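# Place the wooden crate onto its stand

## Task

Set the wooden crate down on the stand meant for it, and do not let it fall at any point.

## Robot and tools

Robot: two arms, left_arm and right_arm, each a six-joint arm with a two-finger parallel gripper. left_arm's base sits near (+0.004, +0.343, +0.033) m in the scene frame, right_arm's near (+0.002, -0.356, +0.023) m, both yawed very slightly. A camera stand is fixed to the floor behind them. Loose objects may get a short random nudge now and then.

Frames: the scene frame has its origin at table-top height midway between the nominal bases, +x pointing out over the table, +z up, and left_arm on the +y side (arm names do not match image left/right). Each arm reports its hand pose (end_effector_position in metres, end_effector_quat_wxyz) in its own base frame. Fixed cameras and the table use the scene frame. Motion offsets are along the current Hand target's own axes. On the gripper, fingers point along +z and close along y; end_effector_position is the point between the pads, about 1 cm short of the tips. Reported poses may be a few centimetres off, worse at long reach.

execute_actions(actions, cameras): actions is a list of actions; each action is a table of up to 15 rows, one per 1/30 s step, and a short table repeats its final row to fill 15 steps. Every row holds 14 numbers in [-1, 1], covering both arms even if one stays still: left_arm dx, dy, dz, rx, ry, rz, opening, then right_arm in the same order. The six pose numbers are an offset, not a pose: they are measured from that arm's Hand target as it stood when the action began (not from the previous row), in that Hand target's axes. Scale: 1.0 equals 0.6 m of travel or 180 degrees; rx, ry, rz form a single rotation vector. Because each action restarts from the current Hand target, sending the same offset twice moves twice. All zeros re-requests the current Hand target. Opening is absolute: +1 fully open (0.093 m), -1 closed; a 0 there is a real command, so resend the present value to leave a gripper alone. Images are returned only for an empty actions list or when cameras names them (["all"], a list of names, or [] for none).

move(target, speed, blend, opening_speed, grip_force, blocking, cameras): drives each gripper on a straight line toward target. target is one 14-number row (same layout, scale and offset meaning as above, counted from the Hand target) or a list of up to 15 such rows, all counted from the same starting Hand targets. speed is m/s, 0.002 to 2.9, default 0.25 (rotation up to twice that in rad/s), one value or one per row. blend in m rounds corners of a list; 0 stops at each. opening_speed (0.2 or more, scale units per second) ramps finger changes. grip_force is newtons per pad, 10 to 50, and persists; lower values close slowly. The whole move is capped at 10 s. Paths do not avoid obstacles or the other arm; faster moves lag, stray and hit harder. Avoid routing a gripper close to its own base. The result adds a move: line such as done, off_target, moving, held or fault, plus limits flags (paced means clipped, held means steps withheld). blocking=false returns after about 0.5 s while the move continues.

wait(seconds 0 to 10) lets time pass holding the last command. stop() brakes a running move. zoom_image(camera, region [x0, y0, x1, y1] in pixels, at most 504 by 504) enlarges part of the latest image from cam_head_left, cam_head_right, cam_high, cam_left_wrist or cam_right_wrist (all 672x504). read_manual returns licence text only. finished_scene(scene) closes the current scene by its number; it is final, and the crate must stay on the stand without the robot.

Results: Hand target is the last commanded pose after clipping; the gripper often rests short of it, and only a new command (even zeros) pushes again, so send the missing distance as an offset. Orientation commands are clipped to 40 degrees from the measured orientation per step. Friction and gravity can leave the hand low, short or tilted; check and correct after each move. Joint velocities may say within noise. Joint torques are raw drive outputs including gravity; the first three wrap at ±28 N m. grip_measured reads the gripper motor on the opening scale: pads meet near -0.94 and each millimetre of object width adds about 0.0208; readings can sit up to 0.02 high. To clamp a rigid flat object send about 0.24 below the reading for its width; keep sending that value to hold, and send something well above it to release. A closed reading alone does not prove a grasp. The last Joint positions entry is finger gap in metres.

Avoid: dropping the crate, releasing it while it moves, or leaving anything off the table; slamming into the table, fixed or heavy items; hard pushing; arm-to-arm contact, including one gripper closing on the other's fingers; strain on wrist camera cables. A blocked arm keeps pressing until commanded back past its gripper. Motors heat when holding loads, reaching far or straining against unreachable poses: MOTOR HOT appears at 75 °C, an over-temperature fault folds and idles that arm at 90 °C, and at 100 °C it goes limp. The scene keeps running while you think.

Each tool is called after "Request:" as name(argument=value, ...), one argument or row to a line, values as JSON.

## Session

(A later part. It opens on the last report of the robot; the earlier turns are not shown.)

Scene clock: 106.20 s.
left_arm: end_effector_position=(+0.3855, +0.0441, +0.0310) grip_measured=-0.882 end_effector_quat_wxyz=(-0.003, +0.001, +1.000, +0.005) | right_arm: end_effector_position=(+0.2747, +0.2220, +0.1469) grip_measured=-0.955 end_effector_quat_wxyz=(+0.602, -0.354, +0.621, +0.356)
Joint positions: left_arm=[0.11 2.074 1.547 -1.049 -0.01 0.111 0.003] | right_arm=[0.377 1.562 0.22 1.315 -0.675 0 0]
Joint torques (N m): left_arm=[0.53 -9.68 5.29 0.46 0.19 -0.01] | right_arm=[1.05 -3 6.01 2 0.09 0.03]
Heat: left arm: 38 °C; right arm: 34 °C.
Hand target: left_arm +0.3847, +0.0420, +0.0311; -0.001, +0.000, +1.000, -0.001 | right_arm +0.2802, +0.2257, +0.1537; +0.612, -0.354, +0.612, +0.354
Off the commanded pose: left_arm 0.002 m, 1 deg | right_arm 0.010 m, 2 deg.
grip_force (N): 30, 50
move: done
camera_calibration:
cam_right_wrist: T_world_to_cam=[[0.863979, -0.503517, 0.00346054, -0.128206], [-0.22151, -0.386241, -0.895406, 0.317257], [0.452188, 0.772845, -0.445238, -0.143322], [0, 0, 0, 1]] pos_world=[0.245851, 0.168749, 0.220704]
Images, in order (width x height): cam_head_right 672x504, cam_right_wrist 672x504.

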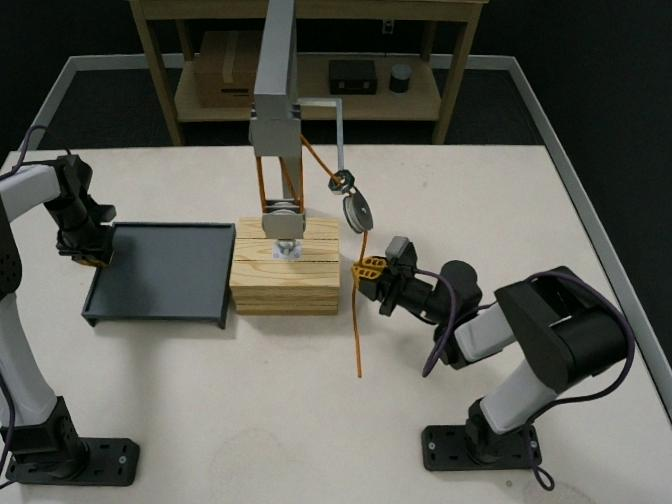

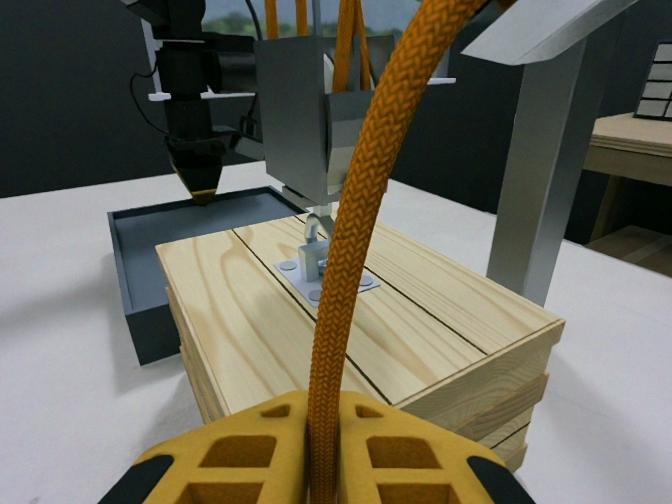

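Request:
move(
  target=[0,0,0,0,0,0,-1,0,-0.083,-0.144,0,0,0,-1],
  speed=0.1,
  cameras=["cam_right_wrist","cam_head_right","cam_high"],
)

Scene clock: 112.93 s.
left_arm: end_effector_position=(+0.3855, +0.0441, +0.0310) grip_measured=-0.882 end_effector_quat_wxyz=(-0.003, +0.001, +1.000, +0.005) | right_arm: end_effector_position=(+0.2802, +0.1343, +0.1702) grip_measured=-0.961 end_effector_quat_wxyz=(+0.638, -0.380, +0.577, +0.339)
Joint positions: left_arm=[0.11 2.074 1.547 -1.049 -0.01 0.111 0.003] | right_arm=[-0.066 1.521 0.204 1.422 -1.135 0 0]
Joint torques (N m): left_arm=[0.36 -9.69 5.26 0.47 0.2 -0.01] | right_arm=[-2.41 -2.77 2.44 0.87 -0.11 0.19]
Heat: left arm: 39 °C; right arm: 34 °C.
Hand target: left_arm +0.3847, +0.0420, +0.0311; -0.001, +0.000, +1.000, -0.001 | right_arm +0.2803, +0.1259, +0.1538; +0.612, -0.354, +0.612, +0.354
Off the commanded pose: left_arm 0.002 m, 1 deg | right_arm 0.018 m, 6 deg.
grip_force (N): 30, 50
move: off_target (right_arm)
camera_calibration:
cam_right_wrist: T_world_to_cam=[[0.864798, -0.488972, 0.11415, -0.198198], [-0.09766, -0.38679, -0.916982, 0.274547], [0.49253, 0.781857, -0.382248, -0.0908728], [0, 0, 0, 1]] pos_world=[0.242971, 0.0803285, 0.239643]
Images, in order (width x height): cam_head_right 672x504, cam_high 672x504, cam_right_wrist 672x504.

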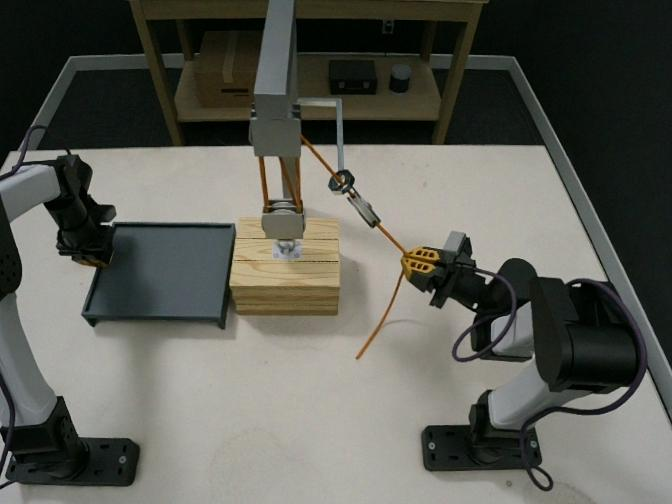

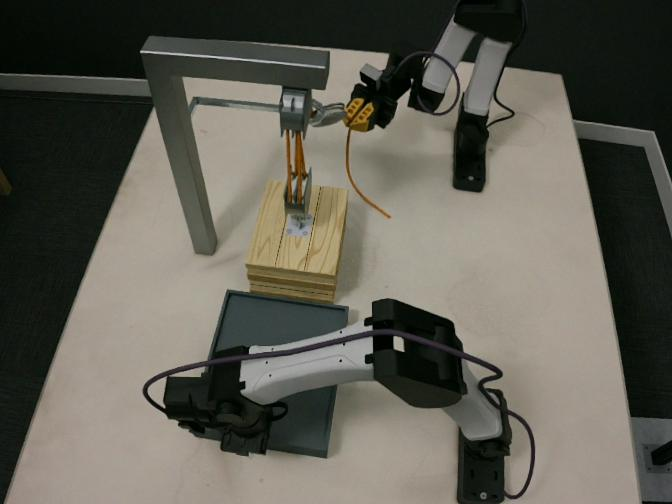

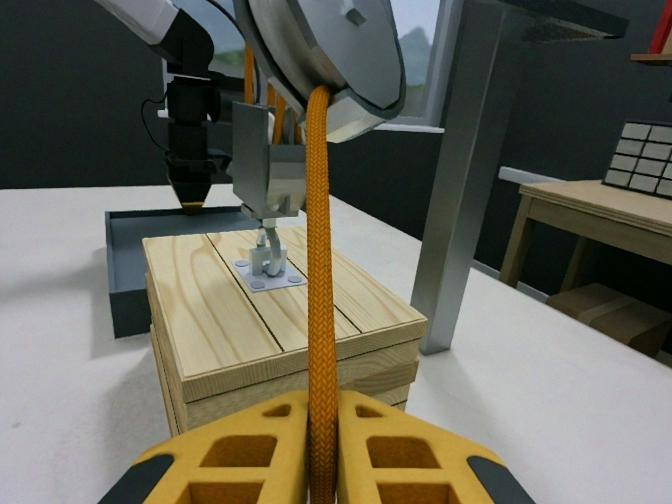

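Request:
move(
  target=[0,0,0,0,0,0,-1,0,-0.083,-0.144,0.083,0,0,-1],
  speed=0.08,
  cameras=["cam_right_wrist","cam_head_right","cam_high"],
)

Scene clock: 118.33 s.
left_arm: end_effector_position=(+0.3855, +0.0441, +0.0310) grip_measured=-0.882 end_effector_quat_wxyz=(-0.003, +0.001, +1.000, +0.005) | right_arm: end_effector_position=(+0.2817, +0.0262, +0.1532) grip_measured=-0.972 end_effector_quat_wxyz=(+0.654, -0.262, +0.656, +0.271)
Joint positions: left_arm=[0.11 2.074 1.547 -1.049 -0.01 0.111 0.003] | right_arm=[-0.516 1.478 0.144 1.341 -1.289 0.02 0]
Joint torques (N m): left_arm=[0.53 -9.76 5.38 0.44 0.18 0] | right_arm=[-0.32 -3.07 4.21 1.36 -0.25 -0.11]
Heat: left arm: 39 °C; right arm: 33 °C.
Hand target: left_arm +0.3847, +0.0420, +0.0311; -0.001, +0.000, +1.000, -0.001 | right_arm +0.2803, +0.0262, +0.1539; +0.653, -0.271, +0.653, +0.271
Off the commanded pose: left_arm 0.002 m, 1 deg | right_arm 0.002 m, 1 deg.
grip_force (N): 30, 50
move: done
camera_calibration:
cam_right_wrist: T_world_to_cam=[[0.692073, -0.721791, 0.00729987, -0.179306], [-0.301744, -0.298478, -0.905462, 0.270681], [0.655733, 0.624443, -0.424365, -0.049073], [0, 0, 0, 1]] pos_world=[0.237948, -0.0179859, 0.225576]
Images, in order (width x height): cam_head_right 672x504, cam_high 672x504, cam_right_wrist 672x504.

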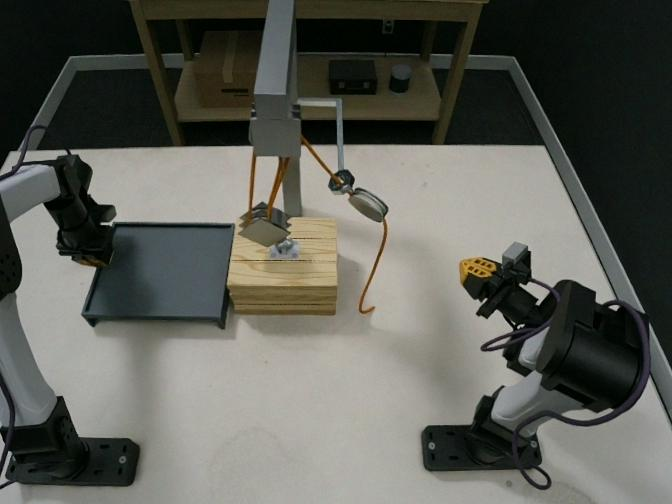

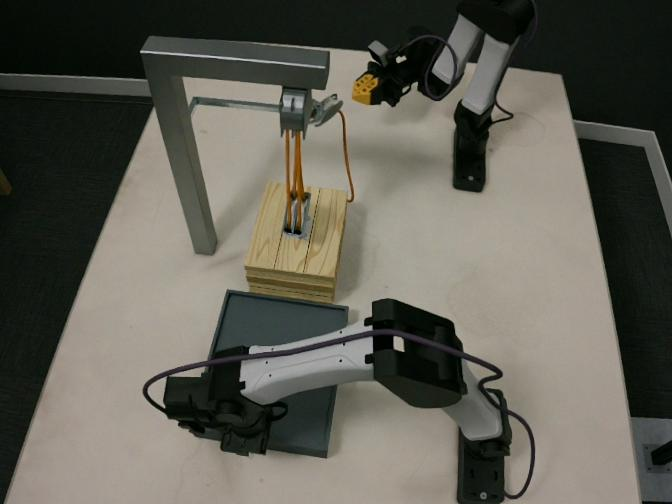

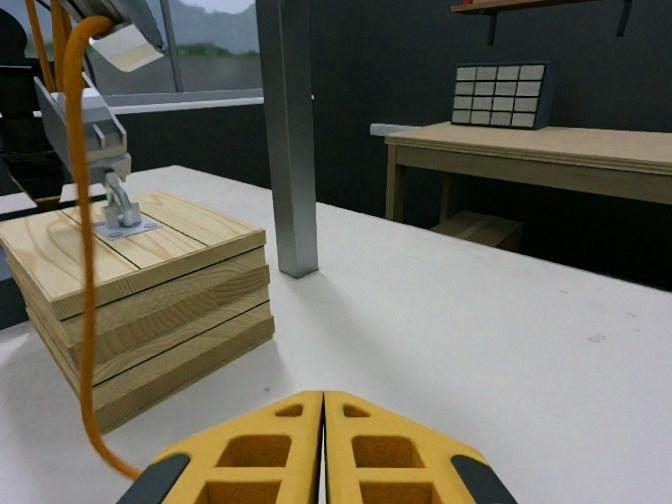

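Request:
move(
  target=[0,0.035,0,0,0,0,-1,0,0,0,-0.083,0,0,0.7],
  speed=0.12,
  cameras=["all"],
)

Scene clock: 144.00 s.
left_arm: end_effector_position=(+0.3851, +0.0483, +0.0310) grip_measured=-0.902 end_effector_quat_wxyz=(+0.000, +0.004, +1.000, -0.015) | right_arm: end_effector_position=(+0.2793, +0.0286, +0.1516) grip_measured=+0.698 end_effector_quat_wxyz=(+0.618, -0.329, +0.626, +0.344)
Joint positions: left_arm=[0.137 2.074 1.547 -1.048 0.029 0.145 0.002] | right_arm=[-0.541 1.612 0.267 1.34 -1.532 0.019 0.079]
Joint torques (N m): left_arm=[2.69 -9.02 6.8 0.38 -0.31 0.23] | right_arm=[-0.2 -3 5.34 1.33 -0.31 -0.06]
Heat: left arm: 41 °C; right arm: 33 °C.
Hand target: left_arm +0.3848, +0.0630, +0.0311; -0.001, +0.000, +1.000, -0.001 | right_arm +0.2803, +0.0261, +0.1539; +0.612, -0.354, +0.612, +0.353
Off the commanded pose: left_arm 0.015 m, 2 deg | right_arm 0.004 m, 4 deg.
joint sent to its limit (right arm) — joint 5 (wrist yaw), lower limit. The joint targets still meet the commanded pose.
grip_force (N): 30, 50
move: off_target (left_arm, right_arm)
camera_calibration:
cam_left_wrist: T_world_to_cam=[[-0.0117473, -0.999482, 0.0299636, 0.0511648], [-0.911415, 0.0230289, 0.410843, 0.376995], [-0.411321, -0.022483, -0.911213, 0.268981], [0, 0, 0, 1]] pos_world=[0.454838, 0.0485041, 0.0886805]
cam_right_wrist: T_world_to_cam=[[0.831496, -0.555518, -0.00386009, -0.217905], [-0.239758, -0.352583, -0.904545, 0.25328], [0.50113, 0.753051, -0.426361, -0.00979275], [0, 0, 0, 1]] pos_world=[0.24682, -0.024373, 0.224087]

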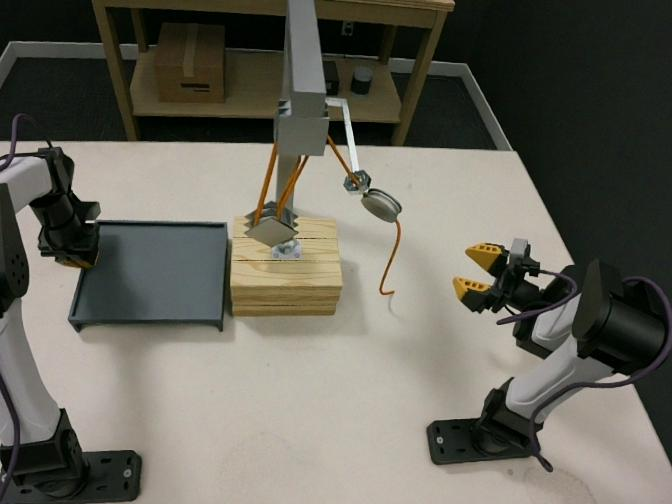

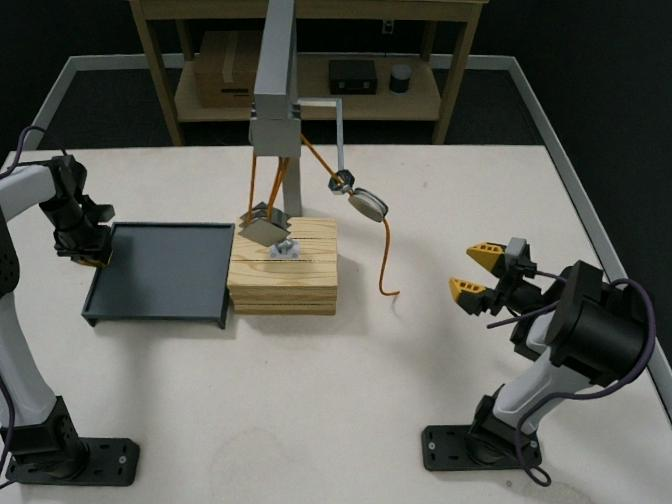

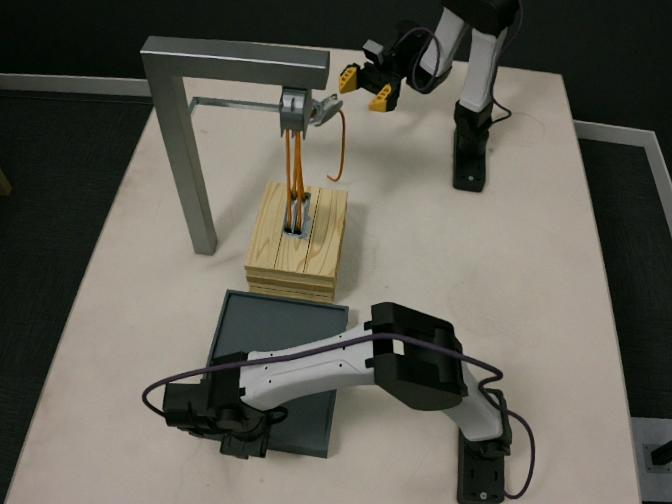

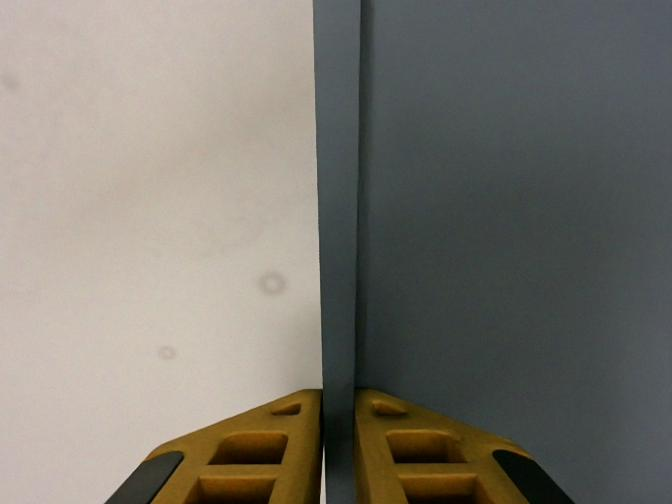

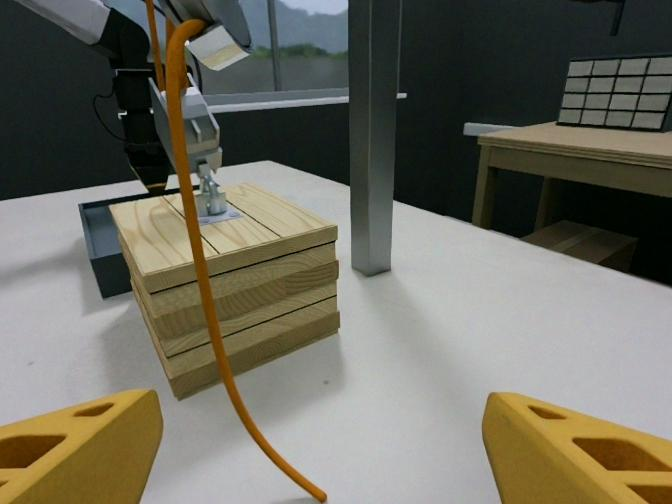

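Request:
move(
  target=[
    [0,-0.025,0,0,0,0,-1,-0.03,0.09,0.0,0,0,0,0.7],
    [0,-0.025,0,0,0,0,-1,-0.03,0.09,0.217,0,0,0,0.7],
  ],
  speed=0.12,
  cameras=["cam_right_wrist","cam_head_right","cam_high"],
)

Scene clock: 158.07 s.
left_arm: end_effector_position=(+0.3852, +0.0470, +0.0310) grip_measured=-0.902 end_effector_quat_wxyz=(-0.001, +0.003, +1.000, -0.009) | right_arm: end_effector_position=(+0.2916, +0.1642, +0.1679) grip_measured=+0.698 end_effector_quat_wxyz=(+0.606, -0.350, +0.616, +0.361)
Joint positions: left_arm=[0.129 2.074 1.547 -1.048 0.018 0.135 0.002] | right_arm=[0.085 1.459 0.259 1.192 -0.968 0.013 0.079]
Joint torques (N m): left_arm=[0.2 -9.52 5.76 0.42 -0.11 -0.04] | right_arm=[0.96 -2.69 6.71 1.6 0.06 -0.11]
Heat: left arm: 41 °C; right arm: 33 °C.
Hand target: left_arm +0.3848, +0.0479, +0.0311; -0.001, +0.000, +1.000, -0.001 | right_arm +0.2986, +0.1659, +0.1717; +0.612, -0.354, +0.612, +0.354
Off the commanded pose: left_arm 0.001 m, 1 deg | right_arm 0.008 m, 1 deg.
grip_force (N): 30, 50
move: done
camera_calibration:
cam_right_wrist: T_world_to_cam=[[0.864607, -0.502448, 0.000262001, -0.171839], [-0.215927, -0.372035, -0.902754, 0.314783], [0.453685, 0.780472, -0.430156, -0.101192], [0, 0, 0, 1]] pos_world=[0.262452, 0.109748, 0.240689]
Images, in order (width x height): cam_head_right 672x504, cam_high 672x504, cam_right_wrist 672x504.

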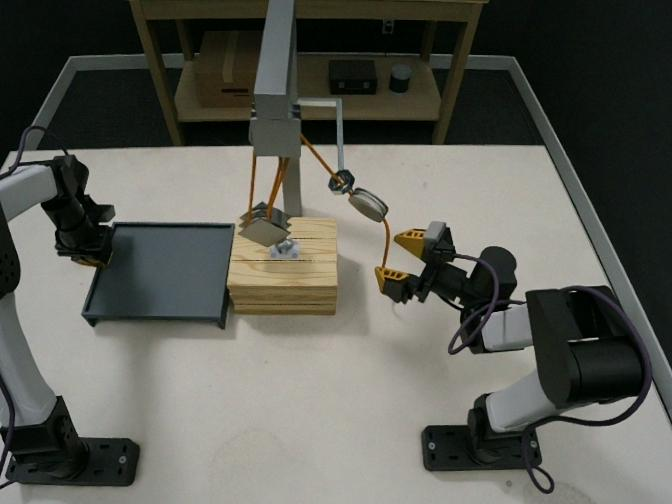

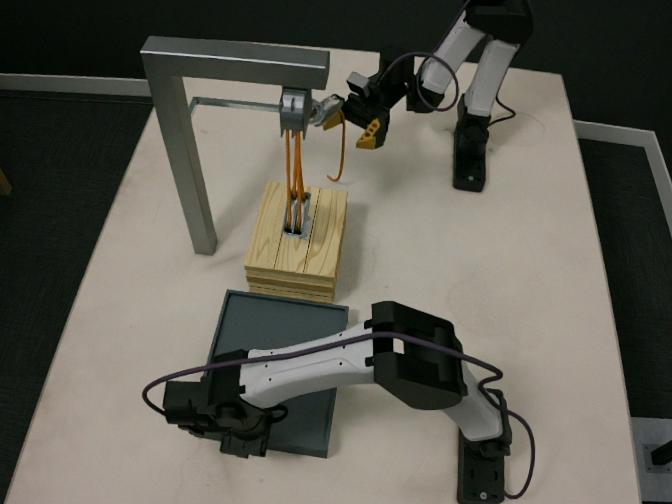

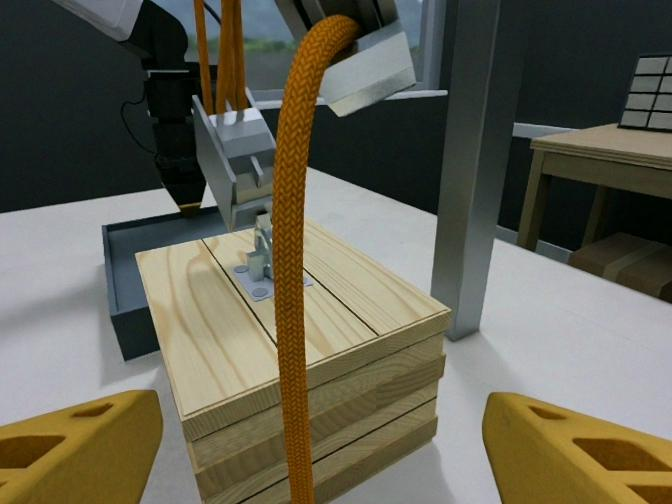

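Request:
move(
  target=[
    [0,0,0,0,0,0,-1,0,0.008,0.01,0.167,0,0,0.5],
    [0,0,0,0,0,0,-1,0,0.008,0.01,0.167,0,0,-1],
  ],
  speed=0.15,
  cameras=["cam_right_wrist","cam_head_right","cam_high"],
)

Scene clock: 165.17 s.
left_arm: end_effector_position=(+0.3852, +0.0470, +0.0310) grip_measured=-0.902 end_effector_quat_wxyz=(-0.001, +0.003, +1.000, -0.009) | right_arm: end_effector_position=(+0.2999, +0.1746, +0.1721) grip_measured=-0.955 end_effector_quat_wxyz=(+0.682, -0.181, +0.683, +0.189)
Joint positions: left_arm=[0.129 2.074 1.547 -1.048 0.018 0.135 0.002] | right_arm=[0.526 1.278 0.158 1.12 -0.003 0.011 0]
Joint torques (N m): left_arm=[0.02 -9.58 5.71 0.41 -0.05 -0.07] | right_arm=[0.92 -3.75 4.52 1.94 0.11 -0.08]
Heat: left arm: 41 °C; right arm: 34 °C.
Hand target: left_arm +0.3848, +0.0479, +0.0311; -0.001, +0.000, +1.000, -0.001 | right_arm +0.2974, +0.1736, +0.1718; +0.683, -0.183, +0.683, +0.183
Off the commanded pose: left_arm 0.001 m, 1 deg | right_arm 0.003 m, 1 deg.
grip_force (N): 30, 50
move: done
camera_calibration:
cam_right_wrist: T_world_to_cam=[[0.496732, -0.867859, 0.00881544, -0.00113493], [-0.365304, -0.218279, -0.904935, 0.342496], [0.78728, 0.44629, -0.425458, -0.153649], [0, 0, 0, 1]] pos_world=[0.246644, 0.142347, 0.244576]
Images, in order (width x height): cam_head_right 672x504, cam_high 672x504, cam_right_wrist 672x504.

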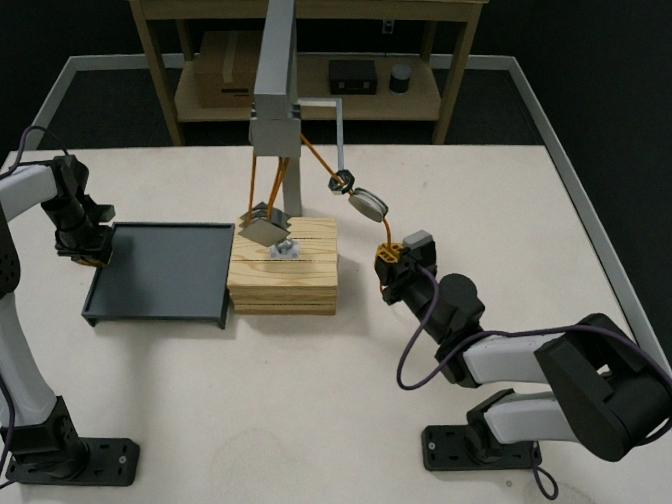

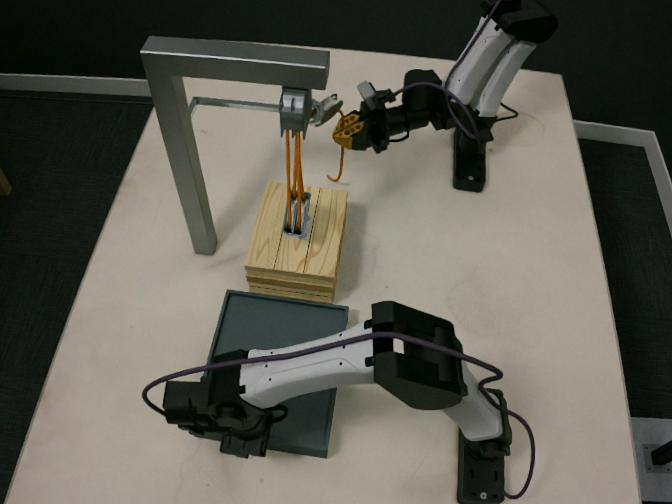

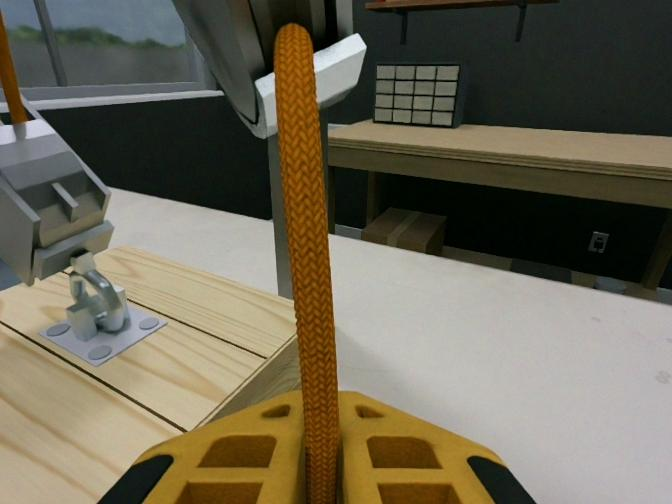

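Request:
move(
  target=[0,0,0,0,0,0,-1,0,-0.4,0,0,0,-0.45,-1],
  speed=0.1,
  cameras=["cam_right_wrist","cam_head_right","cam_high"],
)

Scene clock: 177.80 s.
left_arm: end_effector_position=(+0.3852, +0.0470, +0.0310) grip_measured=-0.902 end_effector_quat_wxyz=(-0.001, +0.003, +1.000, -0.009) | right_arm: end_effector_position=(+0.3835, +0.0247, +0.1909) grip_measured=-0.961 end_effector_quat_wxyz=(+0.679, -0.625, +0.294, -0.251)
Joint positions: left_arm=[0.129 2.074 1.547 -1.048 0.018 0.135 0.002] | right_arm=[-0.34 1.695 0.537 1.264 -1.115 -1.389 0]
Joint torques (N m): left_arm=[0.08 -9.32 5.76 0.43 -0.14 -0.13] | right_arm=[-7.25 -2.35 5.94 0.67 1.67 -0.08]
Heat: left arm: 42 °C; right arm: 35 °C.
Hand target: left_arm +0.3848, +0.0479, +0.0311; -0.001, +0.000, +1.000, -0.001 | right_arm +0.4173, -0.0344, +0.1718; +0.638, -0.583, +0.401, -0.305
Off the commanded pose: left_arm 0.001 m, 1 deg | right_arm 0.071 m, 15 deg.
grip_force (N): 30, 50
move: off_target (right_arm)
camera_calibration:
cam_right_wrist: T_world_to_cam=[[0.00679653, -0.0864068, 0.996237, -0.192761], [0.33146, -0.939743, -0.0837683, -0.0487924], [0.943445, 0.330782, 0.0222534, -0.287178], [0, 0, 0, 1]] pos_world=[0.288419, 0.0324851, 0.194339]
Images, in order (width x height): cam_head_right 672x504, cam_high 672x504, cam_right_wrist 672x504.

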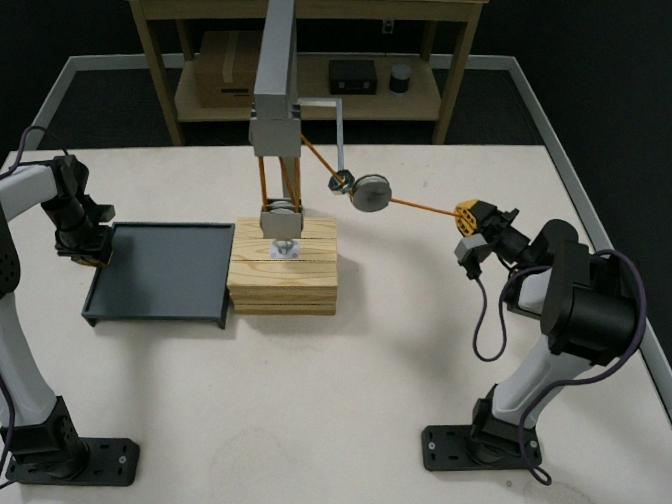

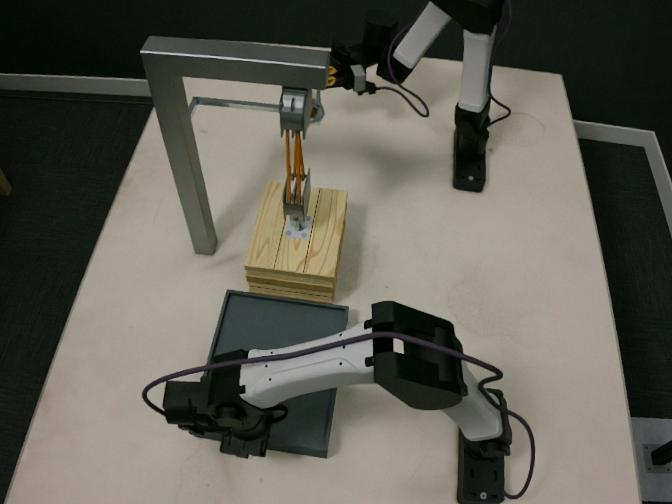

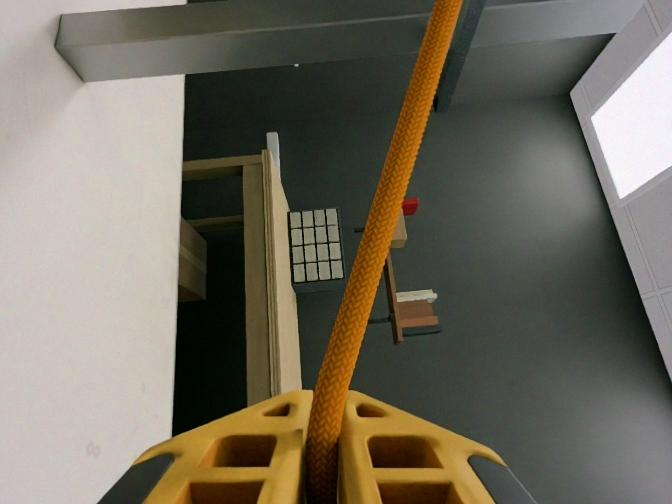

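Request:
move(
  target=[0,0,0,0,0,0,-1,0.114,-0.018,-0.067,0.013,0.083,0,-1],
  speed=0.08,
  cameras=["cam_right_wrist","cam_head_right","cam_high"],
)

Scene clock: 185.27 s.
left_arm: end_effector_position=(+0.3852, +0.0470, +0.0310) grip_measured=-0.902 end_effector_quat_wxyz=(-0.001, +0.003, +1.000, -0.009) | right_arm: end_effector_position=(+0.3545, +0.0018, +0.1974) grip_measured=-0.961 end_effector_quat_wxyz=(+0.676, -0.634, +0.245, -0.285)
Joint positions: left_arm=[0.129 2.074 1.547 -1.048 0.018 0.135 0.002] | right_arm=[-0.464 1.695 0.479 1.463 -1.258 -1.366 0]
Joint torques (N m): left_arm=[0.25 -9.57 5.76 0.46 -0.1 -0.08] | right_arm=[-14.11 -0.68 3.63 0.14 3.49 0.2]
Heat: left arm: 42 °C; right arm: 35 °C.
Hand target: left_arm +0.3848, +0.0479, +0.0311; -0.001, +0.000, +1.000, -0.001 | right_arm +0.4170, -0.1144, +0.1719; +0.592, -0.525, +0.474, -0.386
Off the commanded pose: left_arm 0.001 m, 1 deg | right_arm 0.134 m, 33 deg.
grip_force (N): 30, 50
move: off_target (right_arm)
camera_calibration:
cam_right_wrist: T_world_to_cam=[[-0.0951811, -0.0255995, 0.995131, -0.164891], [0.35248, -0.93577, 0.00964107, -0.0860584], [0.930967, 0.351681, 0.098091, -0.262936], [0, 0, 0, 1]] pos_world=[0.259424, 0.00771752, 0.19071]
Images, in order (width x height): cam_head_right 672x504, cam_high 672x504, cam_right_wrist 672x504.

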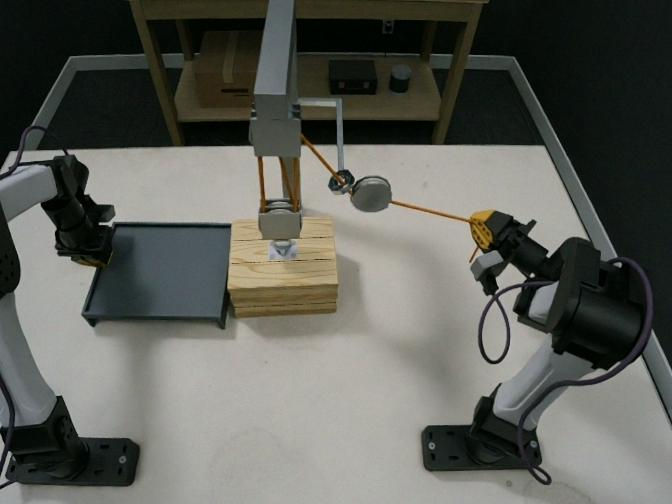

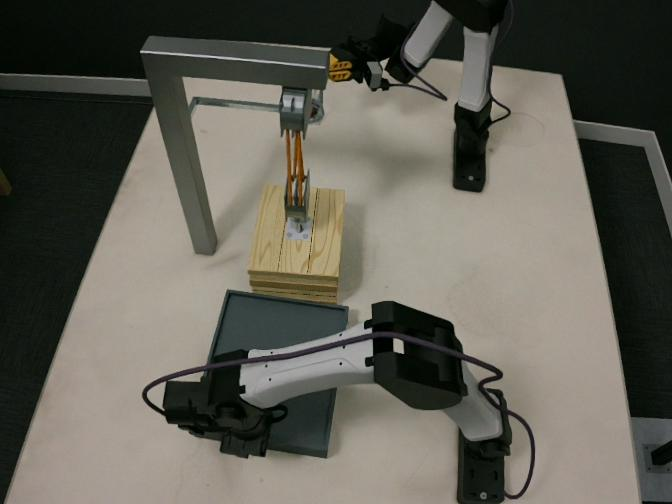

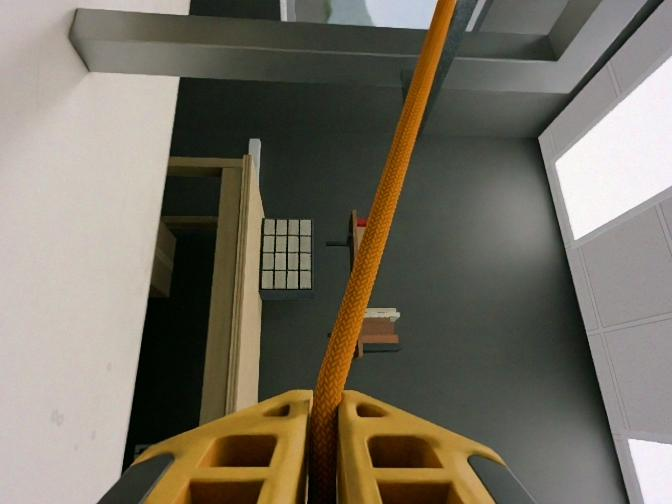

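Request:
move(
  target=[0,0,0,0,0,0,-1,0.159,-0.025,-0.043,0,0,0,-1],
  speed=0.08,
  cameras=["cam_right_wrist","cam_head_right","cam_high","cam_head_left"],
)

Scene clock: 198.47 s.
left_arm: end_effector_position=(+0.3852, +0.0470, +0.0310) grip_measured=-0.902 end_effector_quat_wxyz=(-0.001, +0.003, +1.000, -0.009) | right_arm: end_effector_position=(+0.3505, -0.0930, +0.1712) grip_measured=-0.962 end_effector_quat_wxyz=(+0.671, -0.638, +0.299, -0.232)
Joint positions: left_arm=[0.129 2.074 1.547 -1.048 0.018 0.135 0.002] | right_arm=[-0.742 1.902 0.673 1.467 -1.541 -1.226 0]
Joint torques (N m): left_arm=[0.06 -9.65 5.7 0.46 -0.17 -0.05] | right_arm=[-12.15 -1.55 9.21 0.74 3.74 0.26]
Heat: left arm: 42 °C; right arm: 37 °C.
Hand target: left_arm +0.3848, +0.0479, +0.0311; -0.001, +0.000, +1.000, -0.001 | right_arm +0.4168, -0.2144, +0.1719; +0.592, -0.525, +0.474, -0.386
Off the commanded pose: left_arm 0.001 m, 1 deg | right_arm 0.138 m, 31 deg.
grip_force (N): 30, 50
move: off_target (right_arm)
camera_calibration:
cam_right_wrist: T_world_to_cam=[[0.0503625, -0.0712101, 0.996189, -0.19689], [0.350051, -0.932922, -0.0843845, -0.155864], [0.935376, 0.352967, -0.0220571, -0.204223], [0, 0, 0, 1]] pos_world=[0.255501, -0.0873458, 0.178483]
Images, in order (width x height): cam_head_left 672x504, cam_head_right 672x504, cam_high 672x504, cam_right_wrist 672x504.

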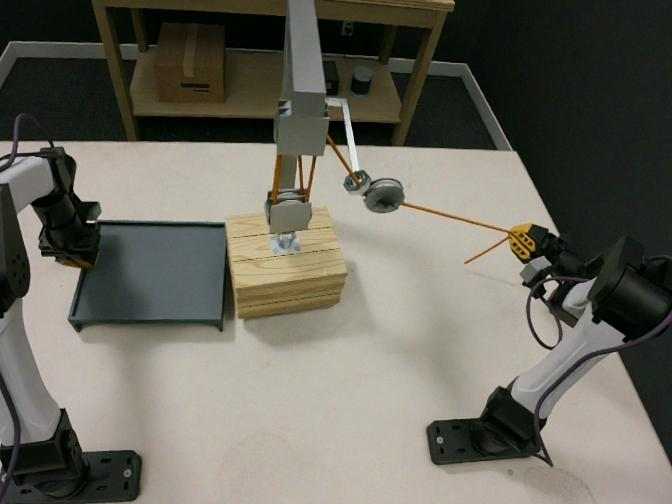

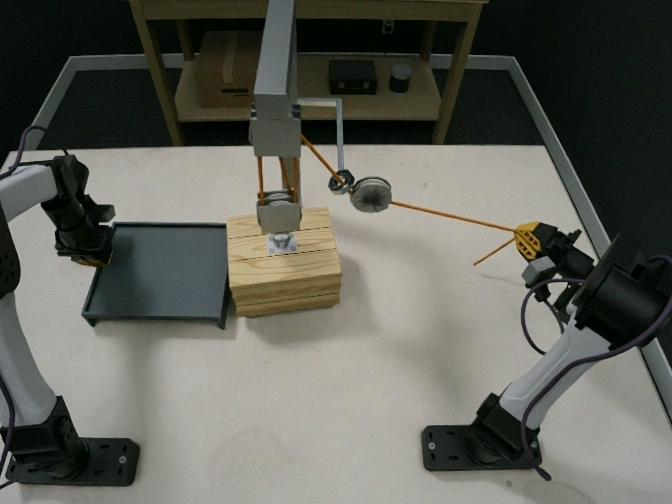

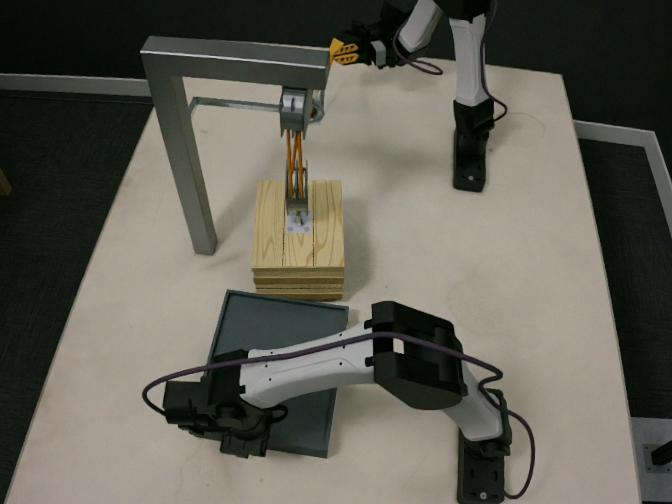

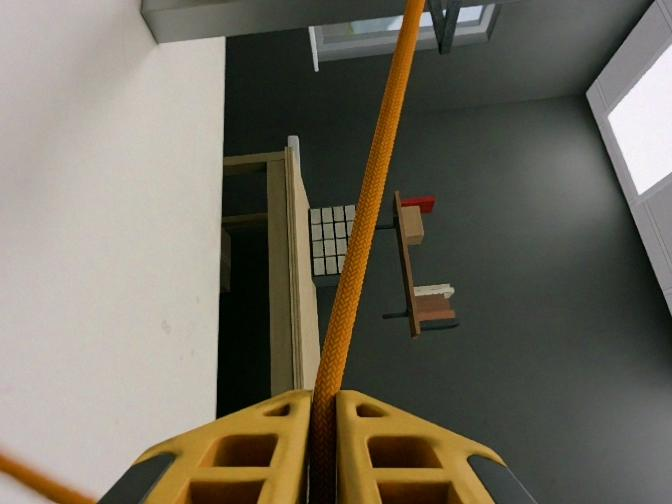

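Request:
move(
  target=[0,0,0,0,0,0,-1,0.223,-0.035,-0.06,0,0,0,-1],
  speed=0.08,
  cameras=["cam_right_wrist","cam_head_right","cam_high","cam_head_left"],
)

Scene clock: 203.20 s.
left_arm: end_effector_position=(+0.3852, +0.0470, +0.0310) grip_measured=-0.902 end_effector_quat_wxyz=(-0.001, +0.003, +1.000, -0.009) | right_arm: end_effector_position=(+0.4054, -0.2352, +0.1715) grip_measured=-0.962 end_effector_quat_wxyz=(+0.643, -0.625, +0.322, -0.303)
Joint positions: left_arm=[0.129 2.074 1.547 -1.048 0.018 0.135 0.002] | right_arm=[-0.893 2.263 1.236 1.466 -1.546 -1.097 0]
Joint torques (N m): left_arm=[-0.05 -9.46 5.64 0.46 -0.14 -0.11] | right_arm=[-12.55 -4.98 10.39 0.14 2.51 0.58]
Heat: left arm: 43 °C; right arm: 39 °C.
Hand target: left_arm +0.3848, +0.0479, +0.0311; -0.001, +0.000, +1.000, -0.001 | right_arm +0.4167, -0.3546, +0.1718; +0.592, -0.525, +0.474, -0.386
Off the commanded pose: left_arm 0.001 m, 1 deg | right_arm 0.120 m, 24 deg.
grip_force (N): 30, 50
move: off_target (right_arm)
camera_calibration:
cam_right_wrist: T_world_to_cam=[[-0.00663473, -0.0238794, 0.999693, -0.176501], [0.213141, -0.976775, -0.0219174, -0.273266], [0.976999, 0.212931, 0.0115703, -0.260969], [0, 0, 0, 1]] pos_world=[0.312039, -0.215566, 0.173477]
Images, in order (width x height): cam_head_left 672x504, cam_head_right 672x504, cam_high 672x504, cam_right_wrist 672x504.

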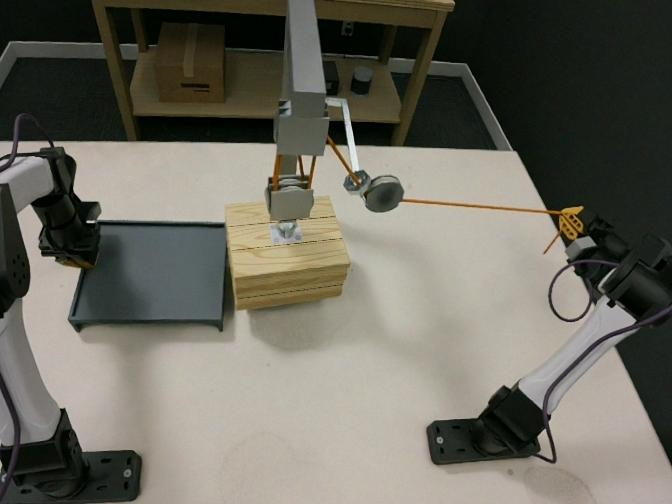

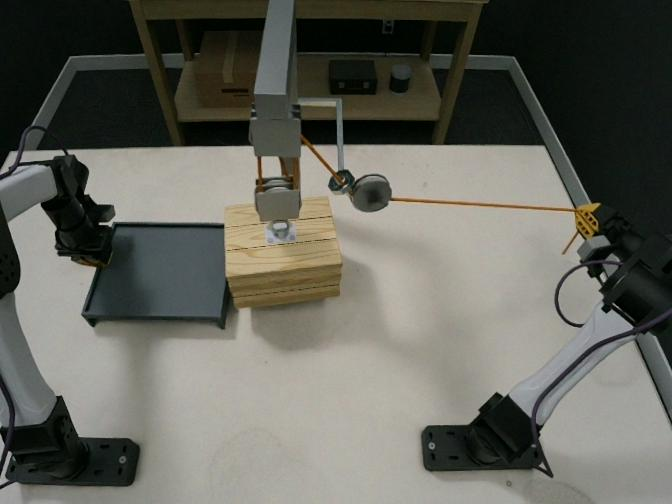

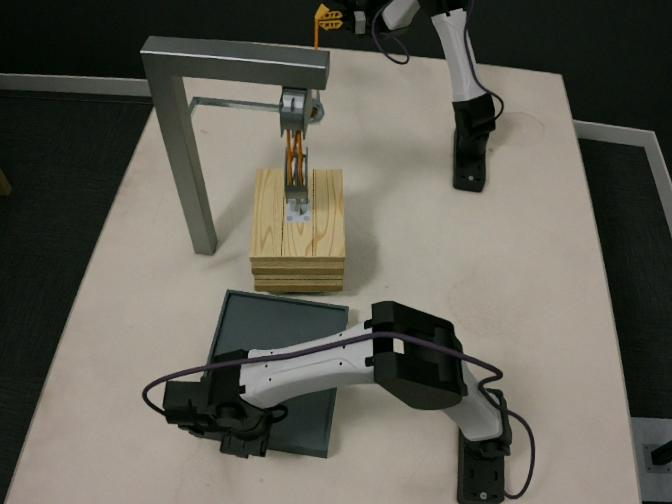

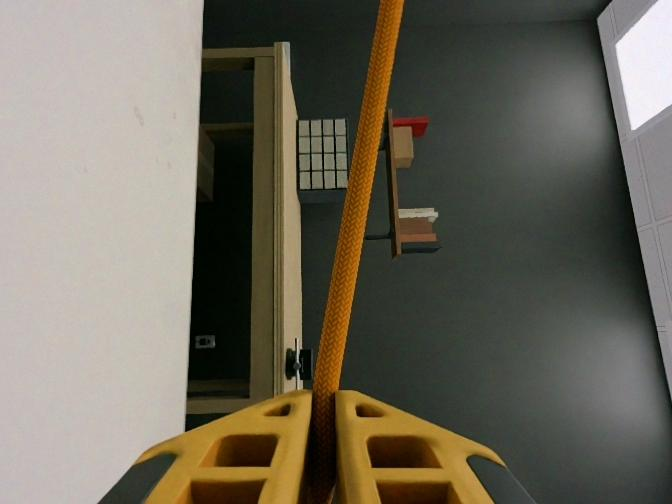

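Request:
move(
  target=[0,0,0,0,0,0,-1,0.167,-0.026,-0.045,0,0,0,-1],
  speed=0.08,
  cameras=["cam_right_wrist","cam_head_right","cam_high","cam_head_left"],
)

Scene clock: 209.33 s.
left_arm: end_effector_position=(+0.3852, +0.0470, +0.0310) grip_measured=-0.902 end_effector_quat_wxyz=(-0.001, +0.003, +1.000, -0.009) | right_arm: end_effector_position=(+0.4398, -0.3441, +0.1872) grip_measured=-0.962 end_effector_quat_wxyz=(+0.626, -0.619, +0.330, -0.340)
Joint positions: left_arm=[0.129 2.074 1.547 -1.048 0.018 0.135 0.002] | right_arm=[-0.97 2.626 1.933 1.461 -1.548 -0.811 0]
Joint torques (N m): left_arm=[0.01 -9.44 5.79 0.42 -0.1 -0.11] | right_arm=[-13.2 -6.8 8.83 -0.5 1.79 0.37]
Heat: left arm: 43 °C; right arm: 41 °C.
Hand target: left_arm +0.3848, +0.0479, +0.0311; -0.001, +0.000, +1.000, -0.001 | right_arm +0.4167, -0.4594, +0.1715; +0.592, -0.525, +0.474, -0.386
Off the commanded pose: left_arm 0.001 m, 1 deg | right_arm 0.119 m, 21 deg.
grip_force (N): 30, 50
move: off_target (right_arm)
camera_calibration:
cam_right_wrist: T_world_to_cam=[[-0.0359915, 0.00951554, 0.999307, -0.170093], [0.143345, -0.989565, 0.0145856, -0.36711], [0.989018, 0.143771, 0.0342519, -0.304864], [0, 0, 0, 1]] pos_world=[0.348017, -0.31783, 0.185772]
Images, in order (width x height): cam_head_left 672x504, cam_head_right 672x504, cam_high 672x504, cam_right_wrist 672x504.

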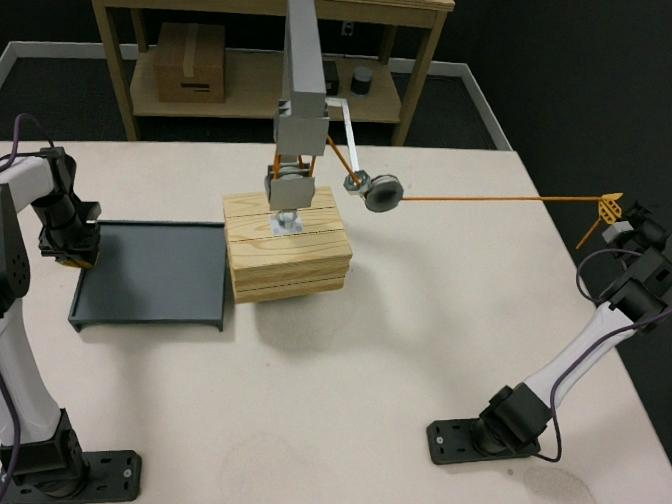

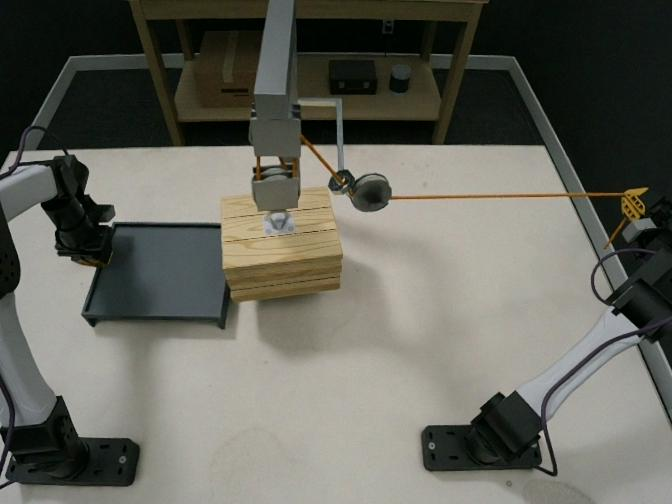

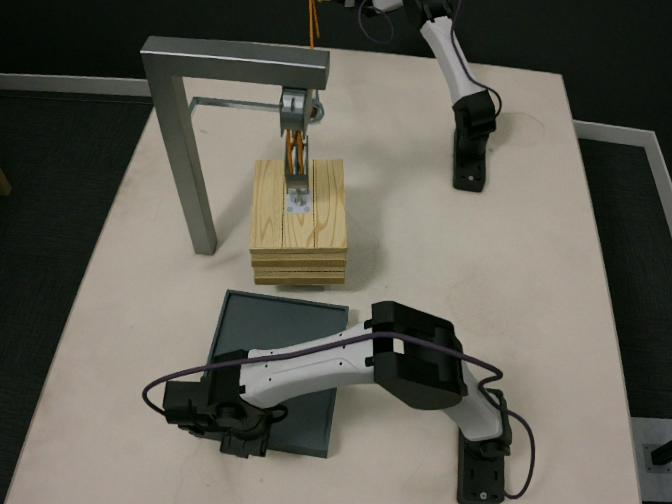

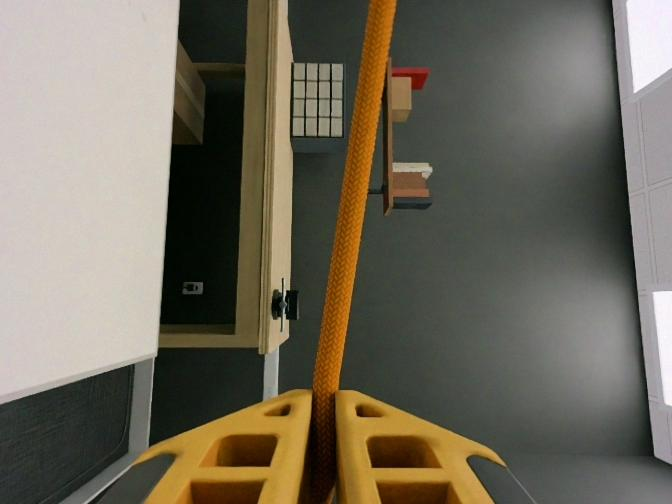

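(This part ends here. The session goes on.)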